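# Hang the lantern on the rail by its red wire

## Task

Get the lantern suspended from the rail by its red wire, so that it hangs free and does not touch the table.

## Robot and tools

Robot: two arms, left_arm and right_arm, each ending in a two-finger gripper. Neither base is rotated. Left base sits near (+0.053, +0.456, 0) m and right base near (-0.065, -0.317, 0) m in the scene frame. The scene frame has its origin at table height, halfway between the nominal bases, with +z up, +x reaching out over the table and +y toward the left arm. These names need not match left and right in the pictures.

Frames: every hand pose, Hand target and offset for an arm is expressed in that arm's own base frame, with axes parallel to the scene frame. Fixed cameras and the table use the scene frame. Rotations turn about the Hand target's position.

Gripper geometry: fingers point along the gripper's +z and open along its y. end_effector_position is the spot between the pads when shut; closed fingertips extend about 19 mm past it, open ones about 6 mm. A housing about 10 cm long sticks out toward the gripper's +x.

Row layout, used by execute_actions and move: 18 numbers, each in [-1, 1], always both arms. First left_arm dx, dy, dz, rx, ry, rz, then left gripper position, force_limit, speed; then the same nine for right_arm. dx..rz are an offset, not a pose: they count from that arm's Hand target when the action or move begins. 1.0 stands for 0.6 m or 180 degrees; rx, ry, rz form a single rotation vector. All zeros for an arm re-requests its current Hand target. Gripper numbers are absolute commands: position +1 is fully open (85 mm), about -0.8 is where the pads touch, -1 closes until blocked. force_limit and speed (both start at +1) set grip strength and finger speed (about 20, 85, 150 mm/s at -1, 0, +1). A fast close from well open grips hardest (up to ~245 N per pad); a slow close at force_limit -1 is gentlest (~30 N). To leave a gripper unchanged, repeat its last three numbers; a 0 is itself a command. New force_limit/speed only apply after a position change of at least 0.01.

execute_actions(actions, cameras): actions is a list of actions; each action is a list of up to 15 rows, one per 1/30 s step, and a short action repeats its final row for the rest. Every row of an action counts from the same start pose, so repeating an offset in a later action moves further. An empty actions list returns state plus images from all cameras.

move(target, speed, blend, stop_force, zero, blocking, cameras): drives each gripper on a straight line to an offset target. target is one 18-number row or a list of up to 15 rows, all counted from the Hand targets at the start (not chained). speed is path top speed in m/s, 0.002 to 1, default 0.25 (turns up to twice that in rad/s); one value or one per target. blend, in metres, rounds corners in a list; 0 stops at each point. stop_force, 12 to 80 N, ends an arm's path when it feels that much push along its motion; use it only slowly, not with turning grippers, not when backing off a contact, and not near stretched-out or straight-wrist poses where no reading exists. zero (default true) rezeroes the force before moving. blocking=false returns after 0.5 s while the move continues (not allowed with stop_force). Moves ignore obstacles and the other arm, lag more when fast, and end within 10 s. The result adds a move: line: done, off_target, moving, held or fault, plus limits=paced (pose clipped) or limits=held (steps withheld).

wait(seconds 0 to 10, cameras) lets time pass holding commands. stop(cameras) brakes a running move; fingers keep going. zoom_image(camera, region=[x0, y0, x1, y1] pixels, at most 504 by 504) enlarges part of the latest image of cam_high, cam_low, cam_pegs, cam_rail, cam_left_wrist or cam_right_wrist (each 672x504). finished_scene(scene) ends the current scene for good; pass its number.

Results: end_effector_position (m) and end_effector_quat_wxyz per arm in base frame; Hand target (last commanded pose after clipping; next offsets start here, and the gripper may rest short of it); Tool commands; object_status: 0 moving, 1 blocked while opening, 2 blocked while closing (a real grip), 3 reached command or pads met; position_measured in counts (3 open, 78 about 60 mm, 130 about 40 mm, 180 about 20 mm, 230 pads touching); Joint velocities (within noise = still); Flange force along gripper axes, noisy, including held weight; step readings of positions for action calls.

Limits: each control step clips the command to 70 mm and 16 degrees from the measured pose. A joint torque over its limit (152 N m for waist, shoulder, elbow; 38 for the three wrist joints) or 150 N of outside force halts that arm for 10 s. Heavy holding, stretching or pushing at unreachable poses heats motors (MOTOR HOT, then a 30 to 60 s over-temperature stop). The clearance check blocks arms nearing each other but not always.

Avoid: dropping or releasing a moving part, letting anything leave the table, hitting fixed or heavy objects, pressing past firm contact, squeezing hard on a part still resting on something, swinging loads fast, and any contact between the arms or a gripper closing on the other's fingers. Loose objects may occasionally get nudged by outside pushes. The lantern must stay hanging by itself after the robot lets go.

Each tool is called in YAML: its name, and indented under it one key for each argument.

## Session

execute_actions:
  actions: []

Scene clock: 0.00 s.
left_arm: end_effector_position=(+0.1808, -0.0155, +0.2616) position_measured=3 object_status=3 end_effector_quat_wxyz=(-0.546, +0.495, +0.675, +0.027) | right_arm: end_effector_position=(+0.1778, +0.1595, +0.1213) position_measured=3 object_status=3 end_effector_quat_wxyz=(+0.047, +0.778, -0.625, +0.048)
Joint positions: left_arm=[-0.207 0.121 -0.204 -0.578 -2.269 -1.186] | right_arm=[1.372 -0.457 -0.758 0.042 -1.399 0.407]
Joint velocities: within noise
Flange force (N): no reading
Hand target: left_arm +0.1808, -0.0155, +0.2616; -0.546, +0.495, +0.675, +0.027 | right_arm +0.1778, +0.1595, +0.1213; +0.047, +0.778, -0.625, +0.048
Tool commands: left_gripper/position=+1.0 left_gripper/force_limit=+1.0 left_gripper/speed=+1.0 right_gripper/position=+1.0 right_gripper/force_limit=+1.0 right_gripper/speed=+1.0
camera_calibration:
cam_left_wrist: T_world_to_cam=[[0.702983, 0.505049, -0.50074, 0.0207383], [0.150013, -0.793527, -0.589755, 0.136214], [-0.695206, 0.33947, -0.6336, 0.426972], [0, 0, 0, 1]] pos_world=[0.261821, -0.0473289, 0.361247]
cam_right_wrist: T_world_to_cam=[[-0.978128, -0.208004, -0.000652999, 0.21767], [-0.202605, 0.95202, 0.229368, -0.128524], [-0.0470878, 0.224484, -0.97334, 0.213626], [0, 0, 0, 1]] pos_world=[0.196928, 0.119678, 0.237552]

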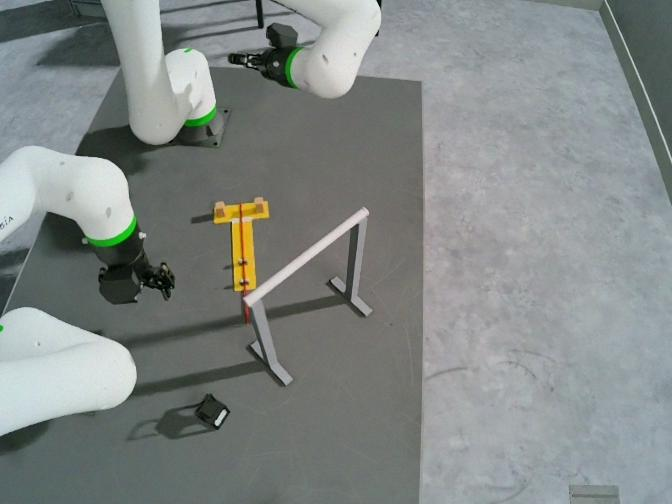

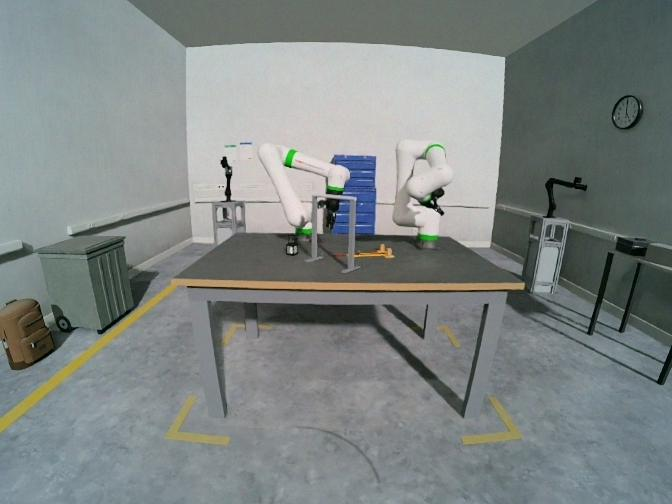

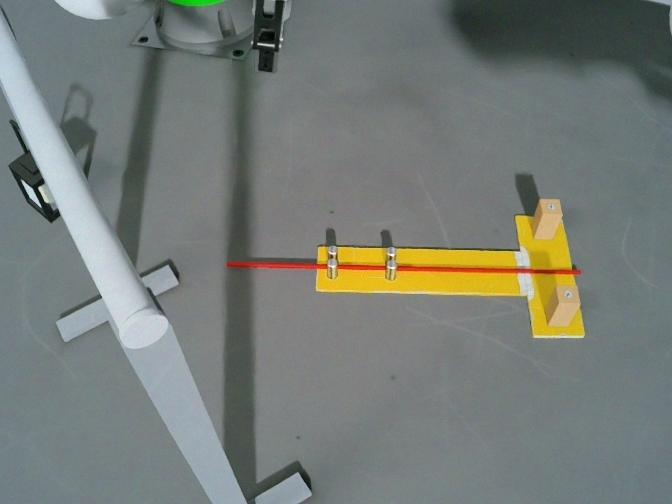

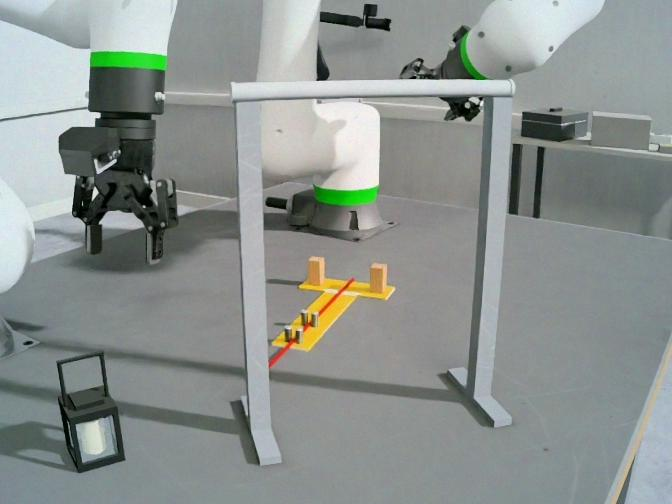

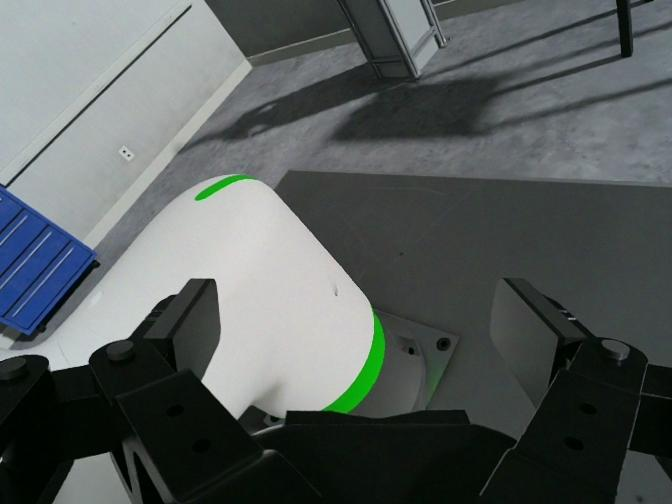

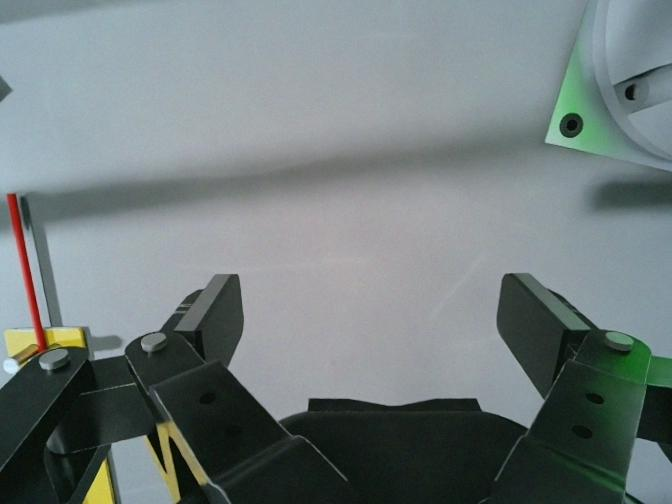

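move:
  target: [-0.066,-0.482,-0.103,-0.258,-0.264,-0.0517,0.4,-0.5,-1,0.3237,0.0925,0.131,0.0425,0.005,-0.0024,-0.15,-0.3,-1]
  cameras: ["cam_pegs","cam_left_wrist","cam_right_wrist"]

Scene clock: 5.37 s.
left_arm: end_effector_position=(+0.1412, -0.3047, +0.1998) position_measured=78 object_status=3 end_effector_quat_wxyz=(+0.001, +0.663, +0.749, +0.000) | right_arm: end_effector_position=(+0.3720, +0.2150, +0.1999) position_measured=148 object_status=0 end_effector_quat_wxyz=(+0.000, +0.777, -0.629, +0.000)
Joint positions: left_arm=[-0.739 -0.286 -0.441 0 -1.415 -0.711] | right_arm=[0.831 -0.03 -0.223 -0.001 -1.379 0.95]
Flange force (N): left_arm=[3.7 -4.4 1.7] | right_arm=[-6.8 -6.4 -2.7]
Hand target: left_arm +0.1412, -0.3047, +0.1998; +0.001, +0.663, +0.749, +0.000 | right_arm +0.3720, +0.2150, +0.1999; +0.000, +0.777, -0.629, +0.000
Off the commanded pose: left_arm 0.000 m, 0 deg | right_arm 0.000 m, 0 deg.
move: done
camera_calibration:
cam_left_wrist: T_world_to_cam=[[0.99243, 0.122595, 0.00733229, -0.0952241], [0.113408, -0.937696, 0.328427, -0.345965], [0.0471391, -0.325109, -0.944501, 0.213262], [0, 0, 0, 1]] pos_world=[0.123685, -0.243402, 0.315748]
cam_right_wrist: T_world_to_cam=[[-0.979787, -0.19965, -0.0125268, 0.420437], [-0.190874, 0.914305, 0.357229, -0.181785], [-0.0598675, 0.3524, -0.933933, 0.256209], [0, 0, 0, 1]] pos_world=[0.392579, 0.159859, 0.309488]
Images, in order (width x height): cam_pegs 672x504, cam_left_wrist 672x504, cam_right_wrist 672x504.

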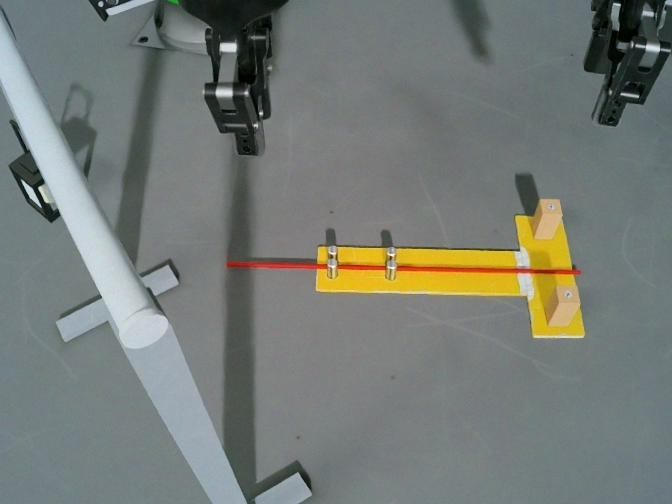

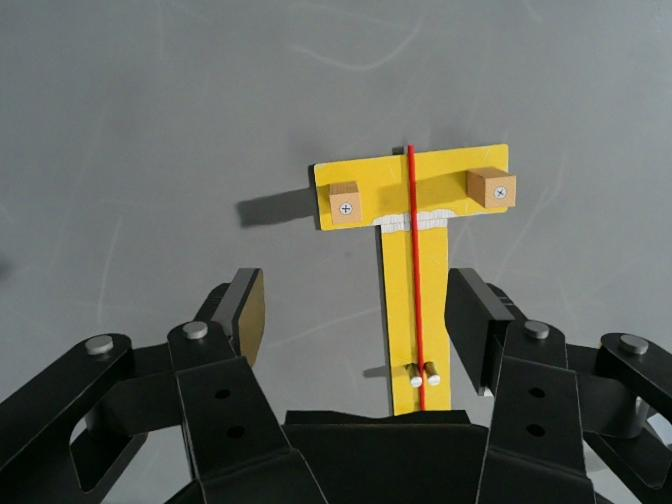

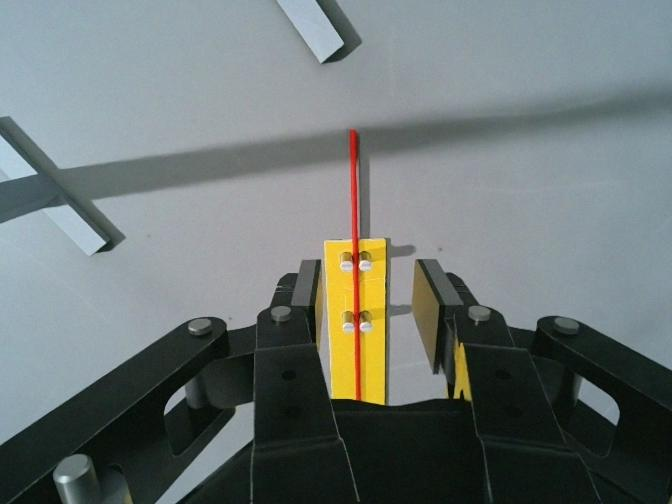

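move:
  target:
    - [-0.002,0,-0.22,0,0,0.028,0.4,-0.5,-1,0,-0.0067,-0.24,0,0,0.0056,-0.15,-0.3,-1]
  speed: 0.2

move:
  target:
    - [0,0,-0.0575,0,0,0,0.4,-0.5,-1,0,0,-0.056,0,0,0,-0.15,-0.3,-1]
    - [0,0,-0.0575,0,0,0,-1,-0.5,-1,0,0,-0.056,0,0,0,-0.5,-0.3,-1]
  speed: 0.05
  cameras: ["cam_pegs","cam_left_wrist","cam_right_wrist"]

Scene clock: 8.43 s.
left_arm: end_effector_position=(+0.1400, -0.3047, +0.0679) position_measured=78 object_status=3 end_effector_quat_wxyz=(+0.001, +0.629, +0.777, +0.000) | right_arm: end_effector_position=(+0.3720, +0.2110, +0.0559) position_measured=148 object_status=3 end_effector_quat_wxyz=(+0.000, +0.783, -0.622, +0.000)
Joint positions: left_arm=[-0.742 -0.164 -0.673 0 -1.061 -0.62] | right_arm=[0.824 0.1 -0.449 -0.001 -1.022 0.975]
Flange force (N): left_arm=[3.0 -3.8 0.5] | right_arm=[-7.1 -8.6 0.6]
Hand target: left_arm +0.1400, -0.3047, +0.0678; +0.001, +0.629, +0.777, +0.000 | right_arm +0.3720, +0.2110, +0.0559; +0.000, +0.783, -0.622, +0.000
Off the commanded pose: left_arm 0.000 m, 0 deg | right_arm 0.000 m, 0 deg.
move: done

Scene clock: 11.77 s.
left_arm: end_effector_position=(+0.1400, -0.3047, +0.0333) position_measured=181 object_status=0 end_effector_quat_wxyz=(+0.001, +0.629, +0.777, +0.000) | right_arm: end_effector_position=(+0.3720, +0.2110, +0.0223) position_measured=192 object_status=3 end_effector_quat_wxyz=(+0.000, +0.783, -0.622, +0.000)
Joint positions: left_arm=[-0.742 -0.106 -0.718 0 -0.957 -0.62] | right_arm=[0.824 0.152 -0.485 -0.001 -0.935 0.975]
Flange force (N): left_arm=[9.3 -3.0 -15.7] | right_arm=[-6.3 -7.8 0.8]
Hand target: left_arm +0.1400, -0.3047, +0.0333; +0.001, +0.629, +0.777, +0.000 | right_arm +0.3720, +0.2110, +0.0223; +0.000, +0.783, -0.622, +0.000
Off the commanded pose: left_arm 0.000 m, 0 deg | right_arm 0.000 m, 0 deg.
move: done
camera_calibration:
cam_left_wrist: T_world_to_cam=[[0.977806, 0.209381, 0.00738084, -0.0642761], [0.195392, -0.924058, 0.328539, -0.298406], [0.0756104, -0.319806, -0.944461, 0.0536127], [0, 0, 0, 1]] pos_world=[0.117102, -0.245141, 0.149148]
cam_right_wrist: T_world_to_cam=[[-0.976102, -0.216954, -0.0124786, 0.41967], [-0.207005, 0.910792, 0.357222, -0.10795], [-0.0661353, 0.351268, -0.933936, 0.0943201], [0, 0, 0, 1]] pos_world=[0.393532, 0.156237, 0.131888]
Images, in order (width x height): cam_pegs 672x504, cam_left_wrist 672x504, cam_right_wrist 672x504.

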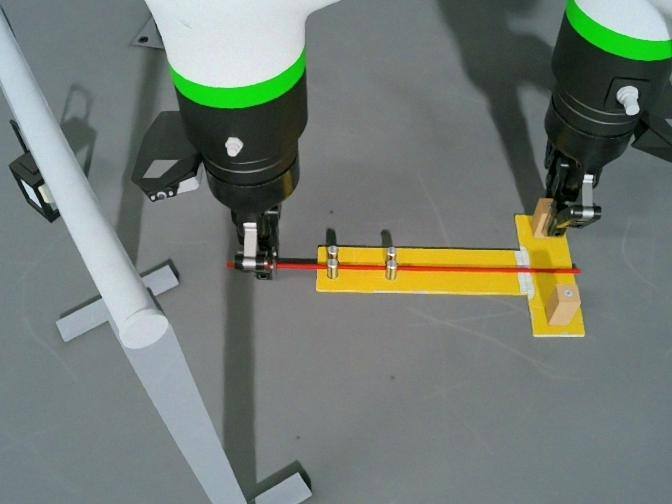

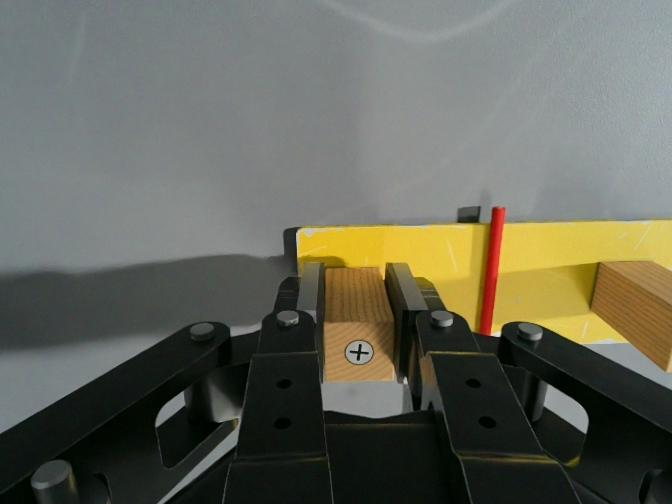

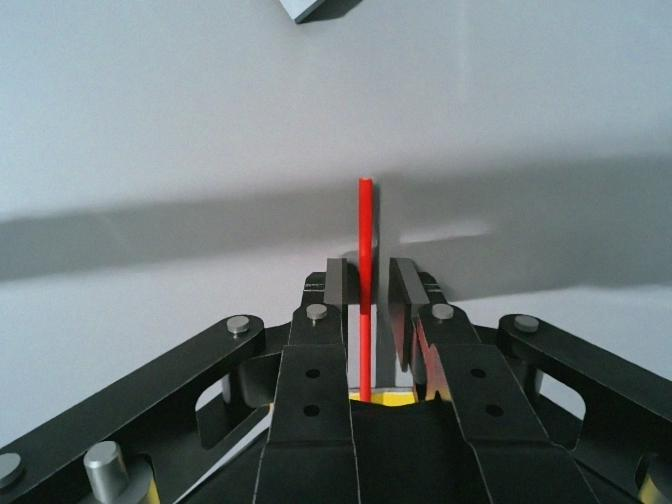

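move:
  target:
    - [0,0,0,0,0,0,-1,-0.5,-1,-0.0527,-0.0012,0,0,0,-0.1667,-0.5,-0.3,-1]
    - [0,0,0,0,0,0,-1,-0.5,-1,-0.0897,0.0193,0,0,0,-0.3056,-0.5,-0.3,-1]
    - [0,0,0,0,0,0,-1,-0.5,-1,-0.1132,0.0518,0,0,0,-0.444,-0.5,-0.3,-1]
  speed: 0.1
  blend: 0.005

move:
  target:
    - [0,0,0,0,0,0,-1,-0.5,-1,-0.0073,0.0372,0,0,0,-0.139,-0.5,-0.3,-1]
    - [0,0,0,0,0,0,-1,-0.5,-1,0.0014,0.0719,0.006,0,0,-0.278,-0.5,-0.3,-1]
    - [0,0,0,0,0,0,-1,-0.5,-1,0.017,0.094,0.008,0,0,-0.389,-0.5,-0.3,-1]
  speed: 0.1
  blend: 0.005
  cameras: ["cam_right_wrist","cam_pegs"]

Scene clock: 20.17 s.
left_arm: end_effector_position=(+0.1400, -0.3047, +0.0333) position_measured=181 object_status=2 end_effector_quat_wxyz=(+0.001, +0.629, +0.777, +0.000) | right_arm: end_effector_position=(+0.3041, +0.2420, +0.0222) position_measured=192 object_status=3 end_effector_quat_wxyz=(+0.000, -0.201, +0.980, +0.000)
Joint positions: left_arm=[-0.742 -0.106 -0.718 0 -0.957 -0.62] | right_arm=[1.013 0.057 -0.591 -0.001 -0.922 -0.608]
Flange force (N): left_arm=[9.8 -4.6 -9.2] | right_arm=[-7.3 3.9 0.3]
Hand target: left_arm +0.1400, -0.3047, +0.0333; +0.001, +0.629, +0.777, +0.000 | right_arm +0.3041, +0.2420, +0.0223; +0.000, -0.200, +0.980, +0.001
Off the commanded pose: left_arm 0.000 m, 0 deg | right_arm 0.000 m, 0 deg.
move: done

Scene clock: 26.73 s.
left_arm: end_effector_position=(+0.1400, -0.3047, +0.0333) position_measured=181 object_status=2 end_effector_quat_wxyz=(+0.001, +0.629, +0.777, +0.000) | right_arm: end_effector_position=(+0.3144, +0.2984, +0.0271) position_measured=192 object_status=3 end_effector_quat_wxyz=(+0.000, +0.398, +0.917, +0.000)
Joint positions: left_arm=[-0.742 -0.106 -0.718 0 -0.957 -0.62] | right_arm=[1.064 0.156 -0.466 0 -0.948 -1.883]
Flange force (N): left_arm=[12.6 -3.6 -10.4] | right_arm=[-2.2 2.8 2.3]
Hand target: left_arm +0.1400, -0.3047, +0.0333; +0.001, +0.629, +0.777, +0.000 | right_arm +0.3143, +0.2984, +0.0271; +0.000, +0.398, +0.917, +0.000
Off the commanded pose: left_arm 0.000 m, 0 deg | right_arm 0.000 m, 0 deg.
move: done
camera_calibration:
cam_right_wrist: T_world_to_cam=[[0.736251, 0.676593, -0.0125005, -0.422467], [0.635288, -0.684703, 0.357198, 0.0100592], [0.233119, -0.270929, -0.933945, 0.155857], [0, 0, 0, 1]] pos_world=[0.268318, 0.334952, 0.136688]
Images, in order (width x height): cam_pegs 672x504, cam_right_wrist 672x504.

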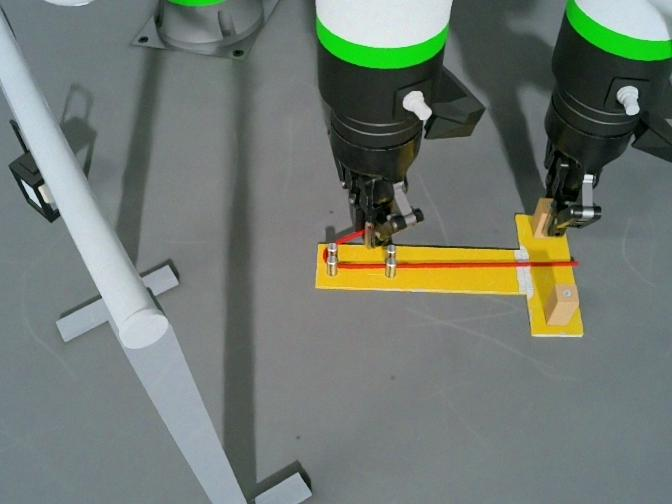

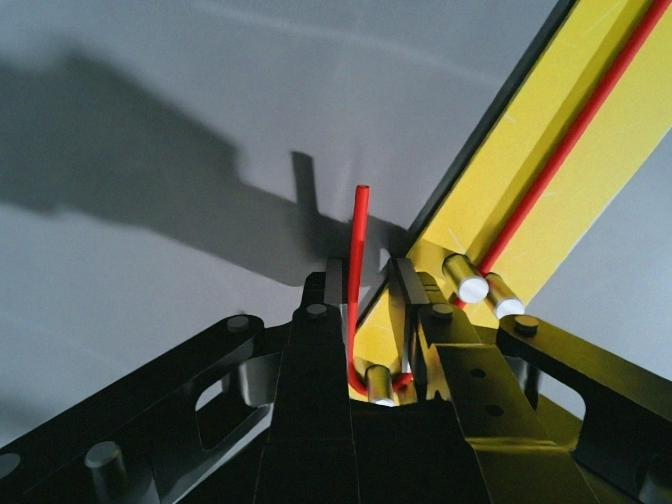

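move:
  target:
    - [0,0,0,0,0,0,-1,-0.5,-1,0,0,0,0,0,0.02,-0.2,-0.3,-1]
    - [0,0,0,0,0,0,-1,-0.5,-1,-0.02,0.024,0.05,0,0,0.02,-0.4,-0.3,-1]
  speed: 0.1
  cameras: ["cam_right_wrist"]

Scene clock: 29.87 s.
left_arm: end_effector_position=(+0.1400, -0.3047, +0.0333) position_measured=181 object_status=2 end_effector_quat_wxyz=(+0.001, +0.629, +0.777, +0.000) | right_arm: end_effector_position=(+0.3023, +0.3128, +0.0571) position_measured=179 object_status=0 end_effector_quat_wxyz=(+0.000, +0.369, +0.929, +0.000)
Joint positions: left_arm=[-0.742 -0.106 -0.718 0 -0.957 -0.62] | right_arm=[1.106 0.115 -0.43 0 -1.025 -1.862]
Flange force (N): left_arm=[5.9 -3.6 -3.4] | right_arm=[4.4 9.5 0.4]
Hand target: left_arm +0.1400, -0.3047, +0.0333; +0.001, +0.629, +0.777, +0.000 | right_arm +0.3023, +0.3128, +0.0571; +0.000, +0.369, +0.929, +0.000
Off the commanded pose: left_arm 0.000 m, 0 deg | right_arm 0.000 m, 0 deg.
move: done
camera_calibration:
cam_right_wrist: T_world_to_cam=[[0.692214, 0.721584, -0.0125282, -0.423708], [0.6771, -0.643337, 0.357286, -0.00869356], [0.249752, -0.255801, -0.933911, 0.180842], [0, 0, 0, 1]] pos_world=[0.254017, 0.346407, 0.166688]
Images, in order (width x height): cam_right_wrist 672x504.

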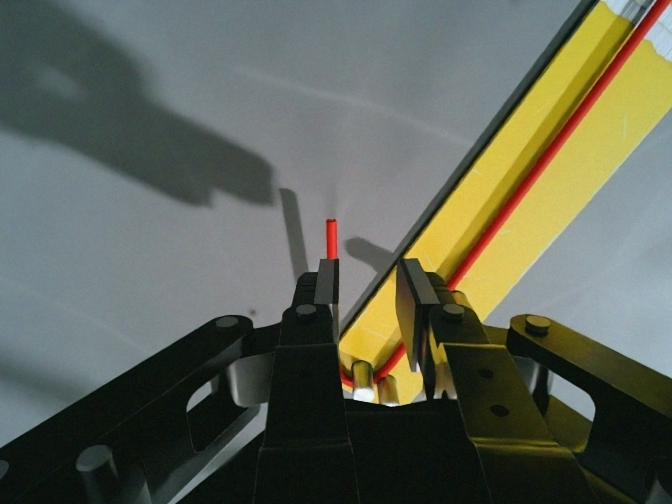

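move:
  target:
    - [0,0,0,0,0,0,-1,-0.5,-1,-0.0138,-0.0163,0,0,0,0,-0.4,-0.3,-1]
  speed: 0.1

move:
  target: [0,0,0,0,0,0,-1,-0.5,-1,0,0,-0.0567,0,0,0,-0.4,-0.3,-1]
  speed: 0.02
  stop_force: 13
  cameras: ["cam_right_wrist"]

Scene clock: 31.60 s.
left_arm: end_effector_position=(+0.1400, -0.3047, +0.0333) position_measured=181 object_status=2 end_effector_quat_wxyz=(+0.001, +0.629, +0.777, +0.000) | right_arm: end_effector_position=(+0.2941, +0.3031, +0.0571) position_measured=179 object_status=3 end_effector_quat_wxyz=(+0.000, +0.369, +0.929, +0.000)
Joint positions: left_arm=[-0.742 -0.106 -0.718 0 -0.957 -0.62] | right_arm=[1.114 0.084 -0.464 0 -1.021 -1.869]
Flange force (N): left_arm=[6.2 -3.9 -4.3] | right_arm=[3.9 9.7 0.6]
Hand target: left_arm +0.1400, -0.3047, +0.0333; +0.001, +0.629, +0.777, +0.000 | right_arm +0.2940, +0.3031, +0.0571; +0.000, +0.369, +0.929, +0.000
Off the commanded pose: left_arm 0.000 m, 0 deg | right_arm 0.000 m, 0 deg.
move: done

Scene clock: 34.17 s.
left_arm: end_effector_position=(+0.1400, -0.3047, +0.0333) position_measured=181 object_status=2 end_effector_quat_wxyz=(+0.001, +0.629, +0.777, +0.000) | right_arm: end_effector_position=(+0.2940, +0.3031, +0.0231) position_measured=179 object_status=3 end_effector_quat_wxyz=(+0.000, +0.369, +0.929, +0.000)
Joint positions: left_arm=[-0.742 -0.106 -0.718 0 -0.957 -0.62] | right_arm=[1.114 0.136 -0.501 0 -0.933 -1.869]
Flange force (N): left_arm=[5.9 -4.7 -4.5] | right_arm=[3.5 8.4 0.8]
Hand target: left_arm +0.1400, -0.3047, +0.0333; +0.001, +0.629, +0.777, +0.000 | right_arm +0.2940, +0.3031, +0.0231; +0.000, +0.369, +0.929, +0.000
Off the commanded pose: left_arm 0.000 m, 0 deg | right_arm 0.000 m, 0 deg.
move: done
camera_calibration:
cam_right_wrist: T_world_to_cam=[[0.692231, 0.721567, -0.0125931, -0.411375], [0.677117, -0.643354, 0.357223, 0.00271183], [0.249658, -0.255808, -0.933934, 0.148658], [0, 0, 0, 1]] pos_world=[0.245817, 0.336607, 0.132688]
Images, in order (width x height): cam_right_wrist 672x504.

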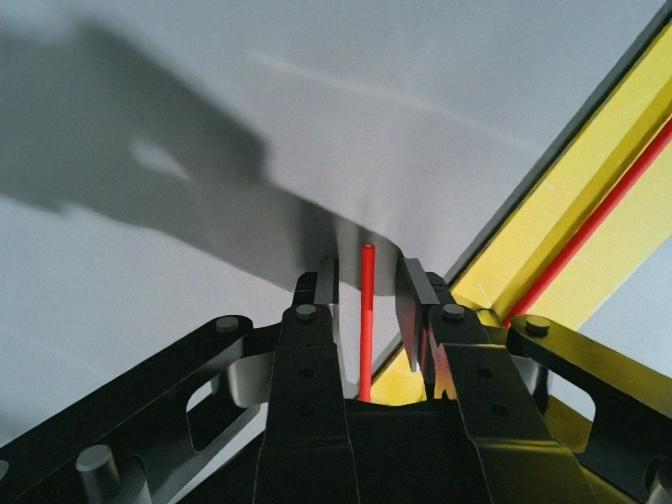

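move:
  target:
    - [0,0,0,0,0,0,-1,-0.5,-1,0,0,0,0,0,0,-1,-0.1,-1]
    - [0,0,0,0,0,0,-1,-0.5,-1,0.02,-0.09,0.001,0,0,0,-1,-0.1,-1]
  speed: 0.04
  cameras: ["cam_right_wrist","cam_pegs"]

Scene clock: 37.57 s.
left_arm: end_effector_position=(+0.1400, -0.3047, +0.0333) position_measured=181 object_status=2 end_effector_quat_wxyz=(+0.001, +0.629, +0.777, +0.000) | right_arm: end_effector_position=(+0.3061, +0.2491, +0.0237) position_measured=222 object_status=2 end_effector_quat_wxyz=(+0.000, +0.369, +0.930, +0.000)
Joint positions: left_arm=[-0.742 -0.106 -0.718 0 -0.957 -0.62] | right_arm=[1.019 0.069 -0.575 0 -0.926 -1.775]
Flange force (N): left_arm=[5.1 -4.1 -3.7] | right_arm=[3.7 7.1 2.0]
Hand target: left_arm +0.1400, -0.3047, +0.0333; +0.001, +0.629, +0.777, +0.000 | right_arm +0.3060, +0.2491, +0.0237; +0.000, +0.369, +0.929, +0.000
Off the commanded pose: left_arm 0.000 m, 0 deg | right_arm 0.000 m, 0 deg.
move: done
camera_calibration:
cam_right_wrist: T_world_to_cam=[[0.692149, 0.721647, -0.0124891, -0.380798], [0.677123, -0.64326, 0.357381, -0.0403545], [0.249869, -0.255818, -0.933875, 0.132376], [0, 0, 0, 1]] pos_world=[0.257818, 0.282707, 0.133288]
Images, in order (width x height): cam_pegs 672x504, cam_right_wrist 672x504.

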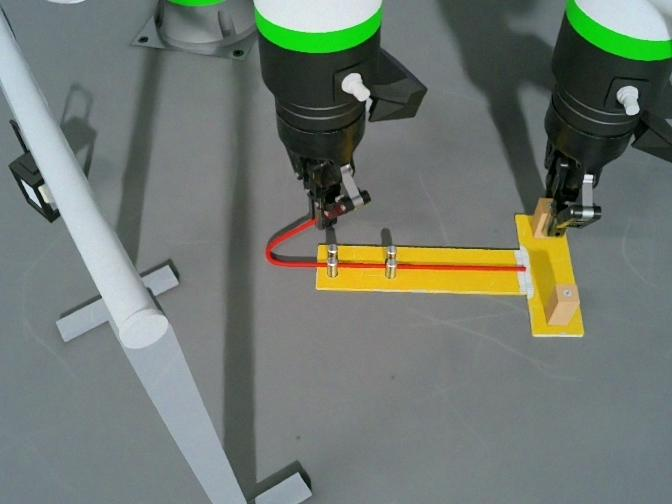

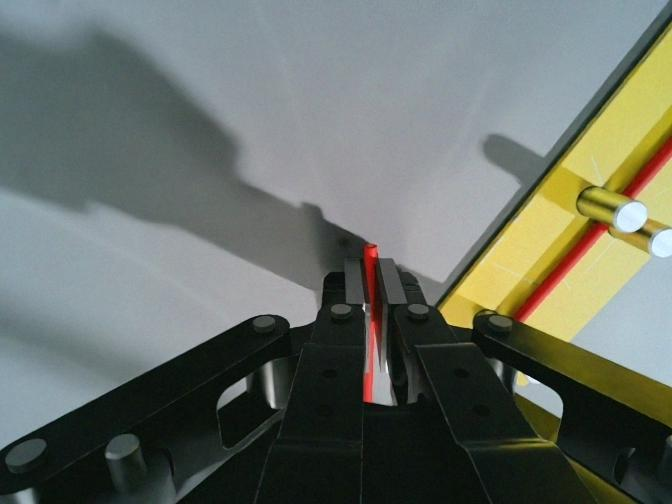

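move:
  target:
    - [0,0,0,0,0,0,-1,-0.5,-1,0.0105,-0.0472,0.001,0,0,0,-1,-0.1,-1]
  speed: 0.04

move:
  target:
    - [0,0,0,0,0,0,-1,-0.5,-1,0,0,0,0,0,0,-0.15,-0.1,-1]
    - [0,0,0,0,0,0,-1,-0.5,-1,0,0,0.15,0,0,0,-0.15,-0.1,-1]
  speed: 0.1
  cameras: ["cam_right_wrist","cam_pegs","cam_rail"]

Scene clock: 39.23 s.
left_arm: end_effector_position=(+0.1400, -0.3047, +0.0333) position_measured=181 object_status=2 end_effector_quat_wxyz=(+0.001, +0.629, +0.777, +0.000) | right_arm: end_effector_position=(+0.3123, +0.2208, +0.0243) position_measured=222 object_status=2 end_effector_quat_wxyz=(+0.000, +0.369, +0.929, +0.000)
Joint positions: left_arm=[-0.742 -0.106 -0.718 0 -0.957 -0.62] | right_arm=[0.962 0.038 -0.606 0 -0.926 -1.718]
Flange force (N): left_arm=[5.2 -3.0 -3.8] | right_arm=[2.7 9.7 1.8]
Hand target: left_arm +0.1400, -0.3047, +0.0333; +0.001, +0.629, +0.777, +0.000 | right_arm +0.3123, +0.2207, +0.0243; +0.000, +0.369, +0.929, +0.000
Off the commanded pose: left_arm 0.000 m, 0 deg | right_arm 0.000 m, 0 deg.
move: done

Scene clock: 42.30 s.
left_arm: end_effector_position=(+0.1400, -0.3047, +0.0333) position_measured=181 object_status=2 end_effector_quat_wxyz=(+0.001, +0.629, +0.777, +0.000) | right_arm: end_effector_position=(+0.3124, +0.2206, +0.1142) position_measured=148 object_status=3 end_effector_quat_wxyz=(+0.000, +0.369, +0.929, +0.000)
Joint positions: left_arm=[-0.742 -0.106 -0.718 0 -0.957 -0.62] | right_arm=[0.962 -0.09 -0.489 0 -1.171 -1.718]
Flange force (N): left_arm=[5.3 -3.4 -3.6] | right_arm=[2.9 8.3 -0.9]
Hand target: left_arm +0.1400, -0.3047, +0.0333; +0.001, +0.629, +0.777, +0.000 | right_arm +0.3123, +0.2207, +0.1143; +0.000, +0.369, +0.929, +0.000
Off the commanded pose: left_arm 0.000 m, 0 deg | right_arm 0.000 m, 0 deg.
move: done
camera_calibration:
cam_right_wrist: T_world_to_cam=[[0.692263, 0.721537, -0.0125076, -0.363459], [0.677009, -0.643345, 0.357443, -0.095259], [0.249862, -0.255913, -0.933851, 0.208047], [0, 0, 0, 1]] pos_world=[0.264117, 0.254207, 0.223789]
Images, in order (width x height): cam_pegs 672x504, cam_rail 672x504, cam_right_wrist 672x504.

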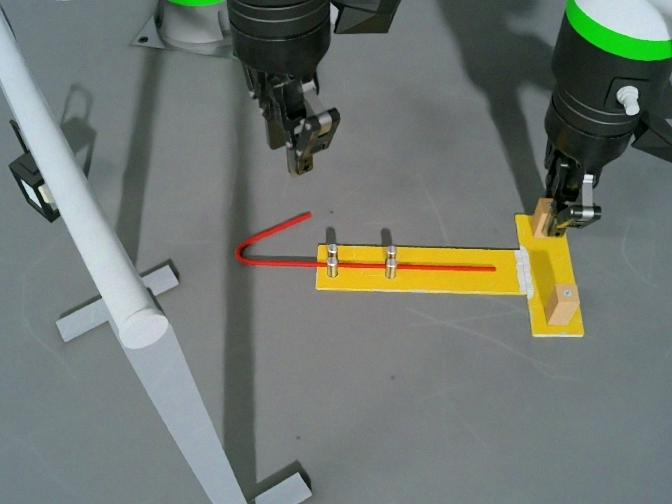

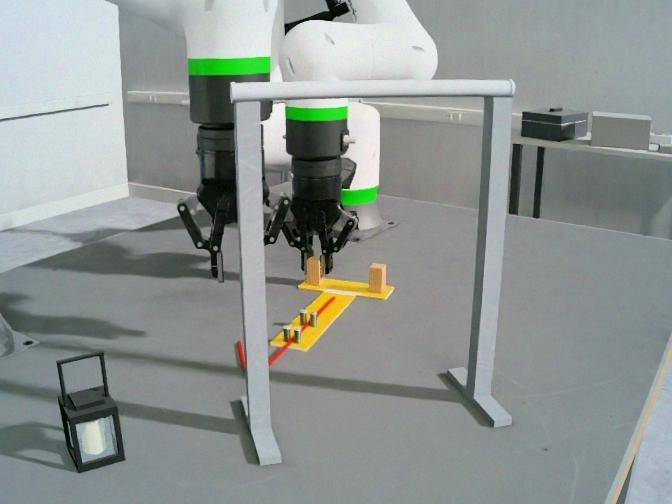

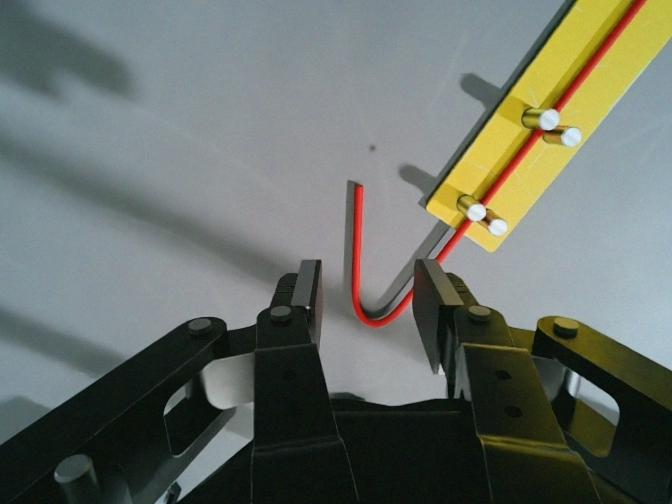

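move:
  target:
    - [0,0,0,0,0,0,-1,-0.5,-1,0.05,0.01,0.02,0,0,0.4,-0.2,0.2,-1]
    - [0,0,0,0,0,0,-1,-0.5,-1,0.0903,0.0155,-0.08,0,0,0.813,-0.2,0.2,-1]
  blend: [0.01,0]

move:
  target:
    - [0,0,0,0,0,0,-1,-0.5,-1,0,0,-0.073,0,0,0,-0.2,0.2,-1]
  speed: 0.03
  stop_force: 13
  cameras: ["cam_right_wrist"]

Scene clock: 49.33 s.
left_arm: end_effector_position=(+0.1400, -0.3047, +0.0333) position_measured=181 object_status=2 end_effector_quat_wxyz=(+0.001, +0.629, +0.777, +0.000) | right_arm: end_effector_position=(+0.3665, +0.2300, +0.0663) position_measured=154 object_status=3 end_effector_quat_wxyz=(+0.000, +0.783, -0.622, +0.000)
Joint positions: left_arm=[-0.742 -0.106 -0.718 0 -0.957 -0.62] | right_arm=[0.865 0.098 -0.423 -0.001 -1.05 0.934]
Flange force (N): left_arm=[4.7 -3.8 -4.3] | right_arm=[-6.9 -8.2 0.1]
Hand target: left_arm +0.1400, -0.3047, +0.0333; +0.001, +0.629, +0.777, +0.000 | right_arm +0.3665, +0.2300, +0.0663; +0.000, +0.783, -0.622, +0.000
Off the commanded pose: left_arm 0.000 m, 0 deg | right_arm 0.000 m, 0 deg.
move: done

Scene clock: 51.70 s.
left_arm: end_effector_position=(+0.1400, -0.3047, +0.0333) position_measured=181 object_status=2 end_effector_quat_wxyz=(+0.001, +0.629, +0.777, +0.000) | right_arm: end_effector_position=(+0.3665, +0.2300, +0.0225) position_measured=154 object_status=3 end_effector_quat_wxyz=(+0.000, +0.783, -0.622, +0.000)
Joint positions: left_arm=[-0.742 -0.106 -0.718 0 -0.957 -0.62] | right_arm=[0.865 0.163 -0.471 -0.001 -0.938 0.934]
Flange force (N): left_arm=[5.6 -4.3 -4.5] | right_arm=[-6.0 -8.0 1.0]
Hand target: left_arm +0.1400, -0.3047, +0.0333; +0.001, +0.629, +0.777, +0.000 | right_arm +0.3665, +0.2300, +0.0225; +0.000, +0.783, -0.622, +0.000
Off the commanded pose: left_arm 0.000 m, 0 deg | right_arm 0.000 m, 0 deg.
move: done
camera_calibration:
cam_right_wrist: T_world_to_cam=[[-0.976122, -0.216865, -0.0124447, 0.418435], [-0.206909, 0.910813, 0.357223, -0.126597], [-0.0661343, 0.351268, -0.933936, 0.0874335], [0, 0, 0, 1]] pos_world=[0.388032, 0.175337, 0.132088]
Images, in order (width x height): cam_right_wrist 672x504.

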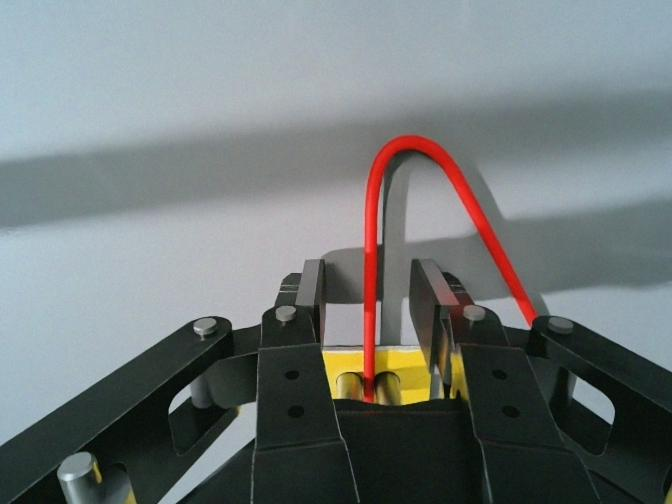

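move:
  target:
    - [0,0,0,0,0,0,-1,-0.5,-1,0,0,0,0,0,0,-1,0.4,-1]
    - [0,0,0,0,0,0,0.3,-0.5,-1,0,0,0,0,0,0,-1,0.4,-1]
    - [0,0,0.18,0,0,0,0.3,-0.5,-1,0,0,0,0,0,0,-1,0.4,-1]
    - [0.108,-0.0755,0.218,0,0,0,-0.15,-0.3,-1,0,0,0,0,0,0,-1,0.4,-1]
  speed: 0.2
  cameras: ["cam_left_wrist","cam_right_wrist","cam_pegs"]

Scene clock: 61.30 s.
left_arm: end_effector_position=(+0.2048, -0.3500, +0.1641) position_measured=148 object_status=0 end_effector_quat_wxyz=(+0.001, +0.629, +0.777, +0.000) | right_arm: end_effector_position=(+0.3665, +0.2300, +0.0225) position_measured=226 object_status=2 end_effector_quat_wxyz=(+0.000, +0.783, -0.622, +0.000)
Joint positions: left_arm=[-0.715 -0.073 -0.35 0 -1.293 -0.647] | right_arm=[0.865 0.163 -0.471 -0.001 -0.938 0.934]
Flange force (N): left_arm=[5.4 -4.6 0.4] | right_arm=[-7.0 -6.0 0.9]
Hand target: left_arm +0.2048, -0.3500, +0.1641; +0.001, +0.629, +0.777, +0.000 | right_arm +0.3665, +0.2300, +0.0225; +0.000, +0.783, -0.622, +0.000
Off the commanded pose: left_arm 0.000 m, 0 deg | right_arm 0.000 m, 0 deg.
move: done
camera_calibration:
cam_left_wrist: T_world_to_cam=[[0.977812, 0.209356, 0.0073085, -0.119107], [0.1954, -0.924094, 0.328434, -0.395883], [0.0755135, -0.319719, -0.944499, 0.157815], [0, 0, 0, 1]] pos_world=[0.181902, -0.290441, 0.279948]
cam_right_wrist: T_world_to_cam=[[-0.976102, -0.216954, -0.0124786, 0.418447], [-0.207005, 0.910792, 0.357222, -0.126556], [-0.0661353, 0.351268, -0.933936, 0.0874339], [0, 0, 0, 1]] pos_world=[0.388032, 0.175337, 0.132088]
Images, in order (width x height): cam_pegs 672x504, cam_left_wrist 672x504, cam_right_wrist 672x504.

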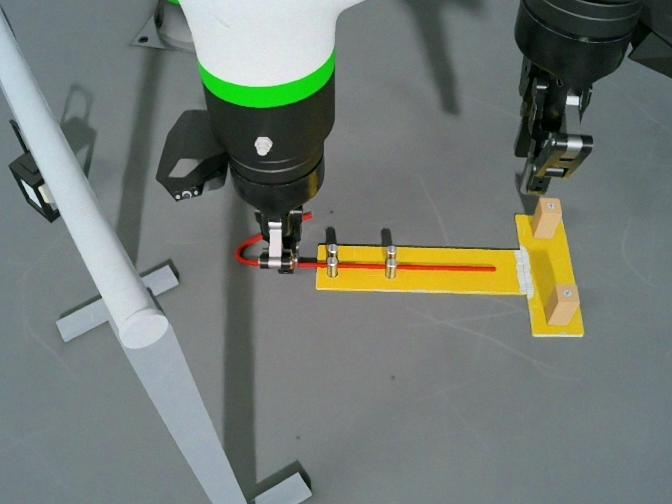

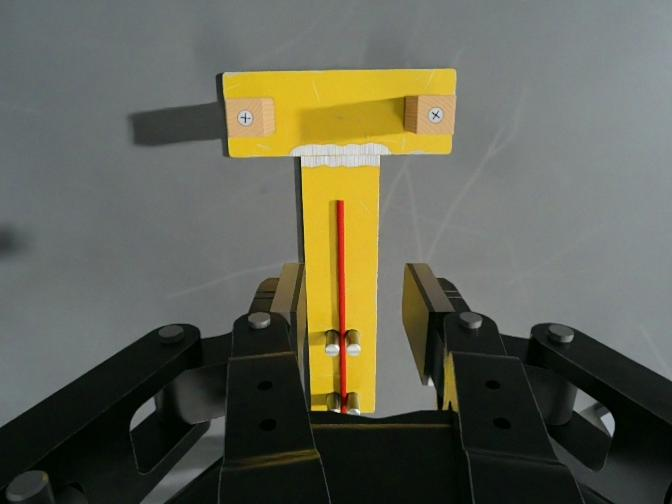

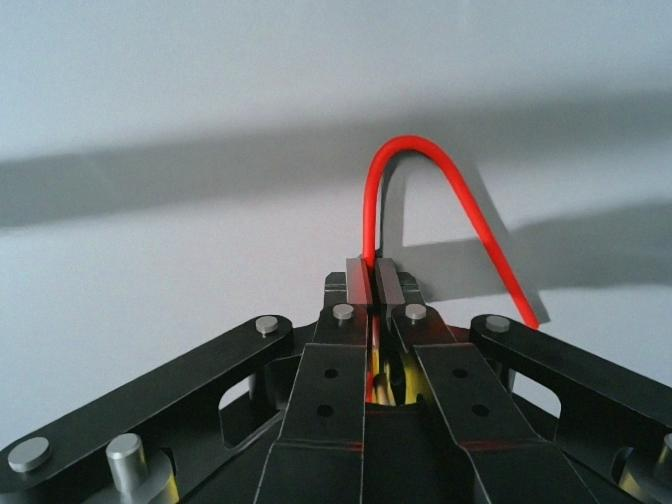

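move:
  target:
    - [0.0037,-0.0498,-0.2,0,0,0.004,-0.15,-0.3,-1,0,0,0,0,0,0,-1,0.4,-1]
  speed: 0.2

move:
  target:
    - [0,0,-0.045,0,0,0,-0.15,-0.3,-1,0,0,0,0,0,0,-1,0.4,-1]
  speed: 0.006
  stop_force: 12
  cameras: ["cam_left_wrist"]

Scene clock: 64.57 s.
left_arm: end_effector_position=(+0.2047, -0.3622, +0.1090) position_measured=148 object_status=3 end_effector_quat_wxyz=(+0.000, +0.627, +0.779, +0.000) | right_arm: end_effector_position=(+0.3665, +0.2300, +0.0225) position_measured=226 object_status=2 end_effector_quat_wxyz=(+0.000, +0.783, -0.622, +0.000)
Joint positions: left_arm=[-0.739 0.004 -0.411 0 -1.155 -0.617] | right_arm=[0.865 0.163 -0.471 -0.001 -0.938 0.934]
Flange force (N): left_arm=[7.0 -4.2 0.3] | right_arm=[-6.7 -5.6 -0.1]
Hand target: left_arm +0.2047, -0.3622, +0.1091; +0.000, +0.627, +0.779, +0.000 (not the last commanded pose) | right_arm +0.3665, +0.2300, +0.0225; +0.000, +0.783, -0.622, +0.000
Off the commanded pose: left_arm 0.067 m, 0 deg | right_arm 0.000 m, 0 deg.
move: held (left_arm; a check stopped the path); limits=held
pose unreachable (left arm): on one or more control steps of this call, first in action 0 (counted from 0), this arm could not follow its commanded pose, so it was not sent that pose on those steps. It may still have moved: this result reports where it is.
cause: moving toward the commanded pose would bring a part of the arm too close to another arm (a part of this arm just beyond joint 5 (wrist pitch) and a part of the right arm just beyond its joint 4 (forearm roll), 11 mm apart when this arm was first held).

Scene clock: 69.83 s.
left_arm: end_effector_position=(+0.2047, -0.3622, +0.0821) position_measured=148 object_status=3 end_effector_quat_wxyz=(+0.000, +0.627, +0.779, +0.000) | right_arm: end_effector_position=(+0.3665, +0.2300, +0.0225) position_measured=226 object_status=2 end_effector_quat_wxyz=(+0.000, +0.783, -0.622, +0.000)
Joint positions: left_arm=[-0.739 0.036 -0.449 0 -1.086 -0.617] | right_arm=[0.865 0.163 -0.471 -0.001 -0.938 0.934]
Flange force (N): left_arm=[6.1 -4.9 -1.3] | right_arm=[-6.5 -6.4 0.3]
Hand target: left_arm +0.2047, -0.3622, +0.0821; +0.000, +0.627, +0.779, +0.000 | right_arm +0.3665, +0.2300, +0.0225; +0.000, +0.783, -0.622, +0.000
Off the commanded pose: left_arm 0.000 m, 0 deg | right_arm 0.000 m, 0 deg.
move: done
camera_calibration:
cam_left_wrist: T_world_to_cam=[[0.976608, 0.214922, 0.00678568, -0.113598], [0.200897, -0.923222, 0.327569, -0.380963], [0.0766665, -0.318543, -0.944803, 0.0767242], [0, 0, 0, 1]] pos_world=[0.181593, -0.302858, 0.198052]
Images, in order (width x height): cam_left_wrist 672x504.

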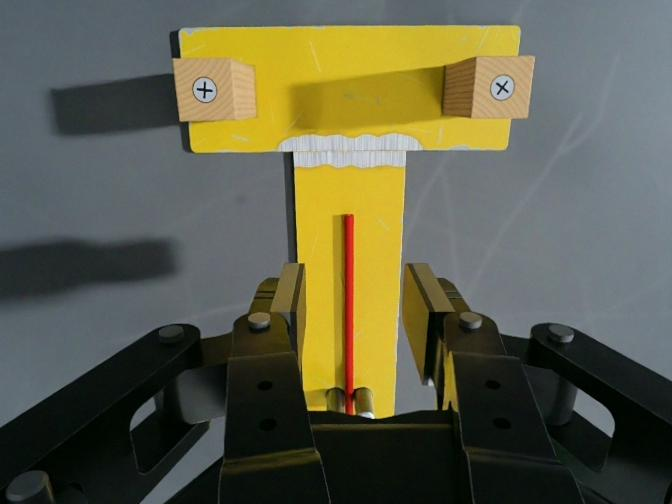

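move:
  target:
    - [0,0,0.01,-0.111,0,0,-0.15,-0.3,-1,0,0,0,0,0,0,-1,0.4,-1]
    - [0.0038,-0.0295,-0.06,-0.111,0,0,-0.15,-0.3,-1,0,0,0,0,0,0,-1,0.4,-1]
  speed: 0.15

move:
  target:
    - [0,0,-0.045,0,0,0,-0.15,-0.3,-1,0,0,0,0,0,0,-1,0.4,-1]
  speed: 0.006
  stop_force: 12
  cameras: ["cam_left_wrist","cam_pegs"]

Scene clock: 73.00 s.
left_arm: end_effector_position=(+0.2070, -0.3799, +0.0462) position_measured=148 object_status=3 end_effector_quat_wxyz=(+0.109, +0.618, +0.767, -0.135) | right_arm: end_effector_position=(+0.3665, +0.2300, +0.0225) position_measured=226 object_status=2 end_effector_quat_wxyz=(+0.000, +0.783, -0.622, +0.000)
Joint positions: left_arm=[-0.579 -0.072 -0.836 0.481 -0.667 -1.137] | right_arm=[0.865 0.163 -0.471 -0.001 -0.938 0.934]
Flange force (N): left_arm=[1.9 -3.5 -1.1] | right_arm=[-6.5 -5.3 -0.3]
Hand target: left_arm +0.2070, -0.3799, +0.0461; +0.109, +0.618, +0.767, -0.135 | right_arm +0.3665, +0.2300, +0.0225; +0.000, +0.783, -0.622, +0.000
Off the commanded pose: left_arm 0.000 m, 0 deg | right_arm 0.000 m, 0 deg.
move: done

Scene clock: 77.30 s.
left_arm: end_effector_position=(+0.2071, -0.3800, +0.0243) position_measured=148 object_status=3 end_effector_quat_wxyz=(+0.109, +0.618, +0.767, -0.135) | right_arm: end_effector_position=(+0.3665, +0.2300, +0.0225) position_measured=226 object_status=2 end_effector_quat_wxyz=(+0.000, +0.783, -0.622, +0.000)
Joint positions: left_arm=[-0.589 -0.028 -0.871 0.532 -0.595 -1.191] | right_arm=[0.865 0.163 -0.471 -0.001 -0.938 0.934]
Flange force (N): left_arm=[1.6 -8.0 -24.1] | right_arm=[-6.8 -5.8 -0.4]
Hand target: left_arm +0.2070, -0.3800, +0.0243; +0.109, +0.618, +0.767, -0.135 (not the last commanded pose) | right_arm +0.3665, +0.2300, +0.0225; +0.000, +0.783, -0.622, +0.000
Off the commanded pose: left_arm 0.005 m, 0 deg | right_arm 0.000 m, 0 deg.
move: contact (left_arm)
camera_calibration:
cam_left_wrist: T_world_to_cam=[[0.97659, 0.204422, -0.0669648, -0.113829], [0.20091, -0.75556, 0.62351, -0.322501], [0.0768634, -0.622367, -0.778943, -0.10322], [0, 0, 0, 1]] pos_world=[0.183892, -0.28464, 0.113058]
Images, in order (width x height): cam_pegs 672x504, cam_left_wrist 672x504.

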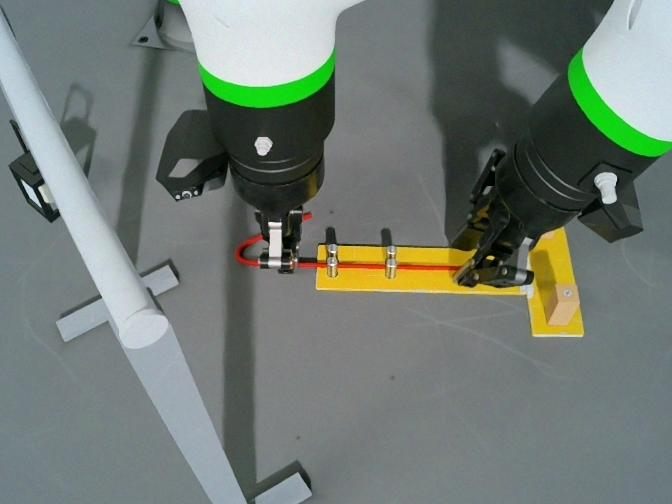

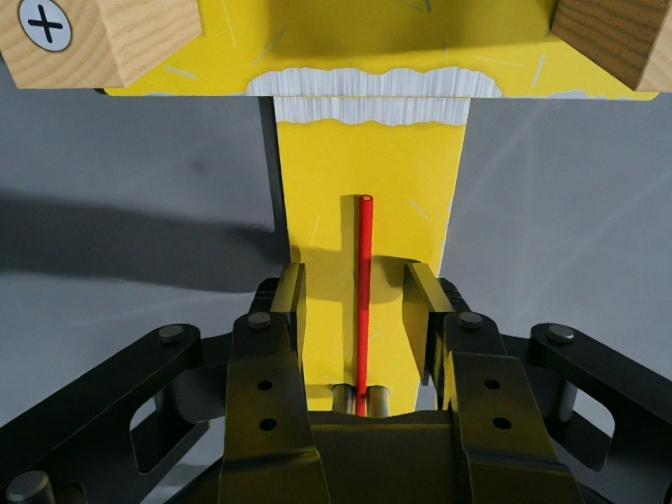

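move:
  target:
    - [0,0,0.0055,0,0,0,-0.15,-0.3,-1,0,0,0,0,0,0,-1,0.4,-1]
    - [0,0,0.0055,0,0,0,-0.5,-0.3,-1,0,0,0,0,0,0,-1,0.4,-1]
    - [0.0602,0.0023,0.0035,0,-0.0684,-0.188,-0.5,-0.3,-1,0,0,0,0,0,0,-1,0.4,-1]
    - [0.0947,-0.02,0.0025,0,-0.116,-0.3186,-0.5,-0.3,-1,0,0,0,0,0,0,-1,0.4,-1]
  speed: [0.05,0.05,0.12,0.12]
  blend: [0,0,0.005,0]
  cameras: ["cam_left_wrist","cam_pegs","cam_rail"]

Scene clock: 85.00 s.
left_arm: end_effector_position=(+0.2638, -0.3920, +0.0258) position_measured=192 object_status=3 end_effector_quat_wxyz=(+0.163, +0.922, +0.347, -0.061) | right_arm: end_effector_position=(+0.3665, +0.2300, +0.0225) position_measured=226 object_status=2 end_effector_quat_wxyz=(+0.000, +0.783, -0.622, +0.000)
Joint positions: left_arm=[-0.531 0.083 -0.751 0.531 -0.623 -2.307] | right_arm=[0.865 0.163 -0.471 -0.001 -0.938 0.934]
Flange force (N): left_arm=[-3.3 -8.3 -5.2] | right_arm=[-4.5 -6.1 -0.2]
Hand target: left_arm +0.2639, -0.3920, +0.0258; +0.163, +0.922, +0.347, -0.061 | right_arm +0.3665, +0.2300, +0.0225; +0.000, +0.783, -0.622, +0.000
Off the commanded pose: left_arm 0.000 m, 0 deg | right_arm 0.000 m, 0 deg.
move: done
camera_calibration:
cam_left_wrist: T_world_to_cam=[[0.661209, -0.702586, 0.263014, -0.447531], [-0.710286, -0.473458, 0.520894, 0.00973428], [-0.241447, -0.531235, -0.812091, 0.0066784], [0, 0, 0, 1]] pos_world=[0.304438, -0.306272, 0.11806]
Images, in order (width x height): cam_pegs 672x504, cam_rail 672x504, cam_left_wrist 672x504.

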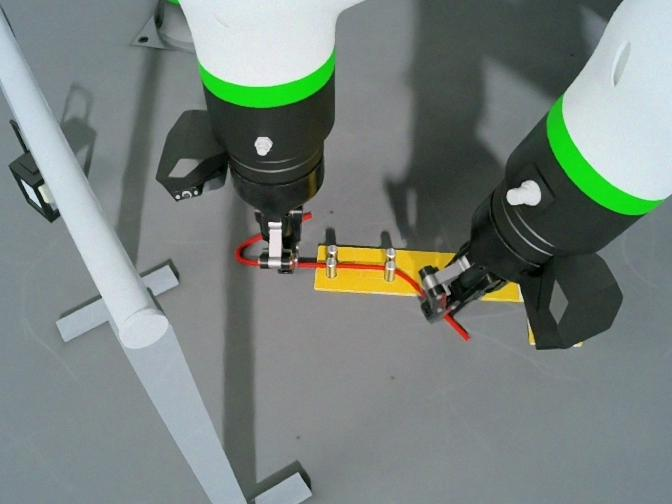

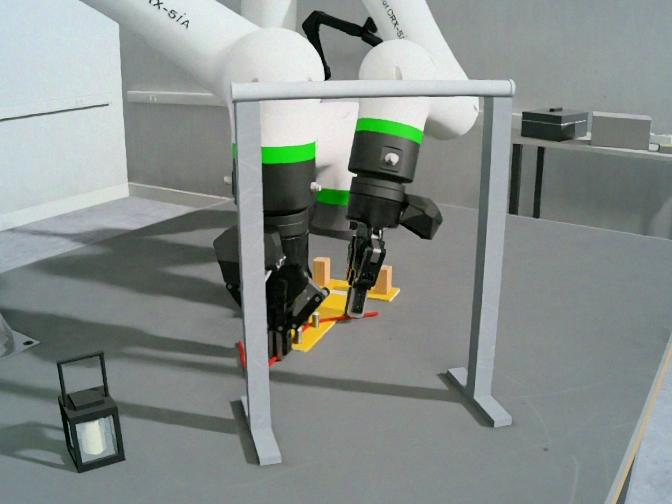

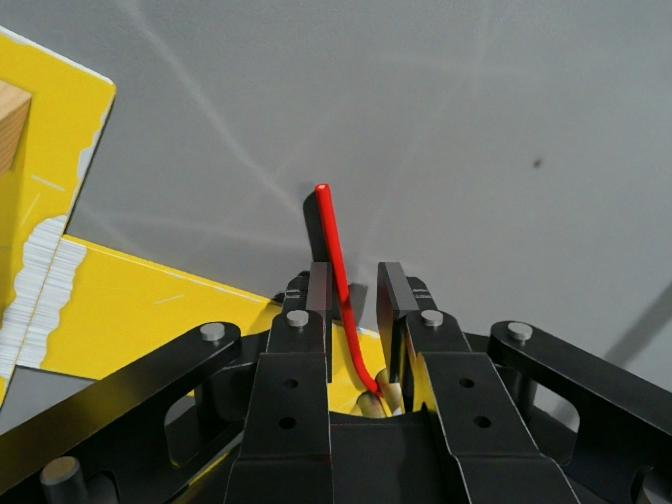

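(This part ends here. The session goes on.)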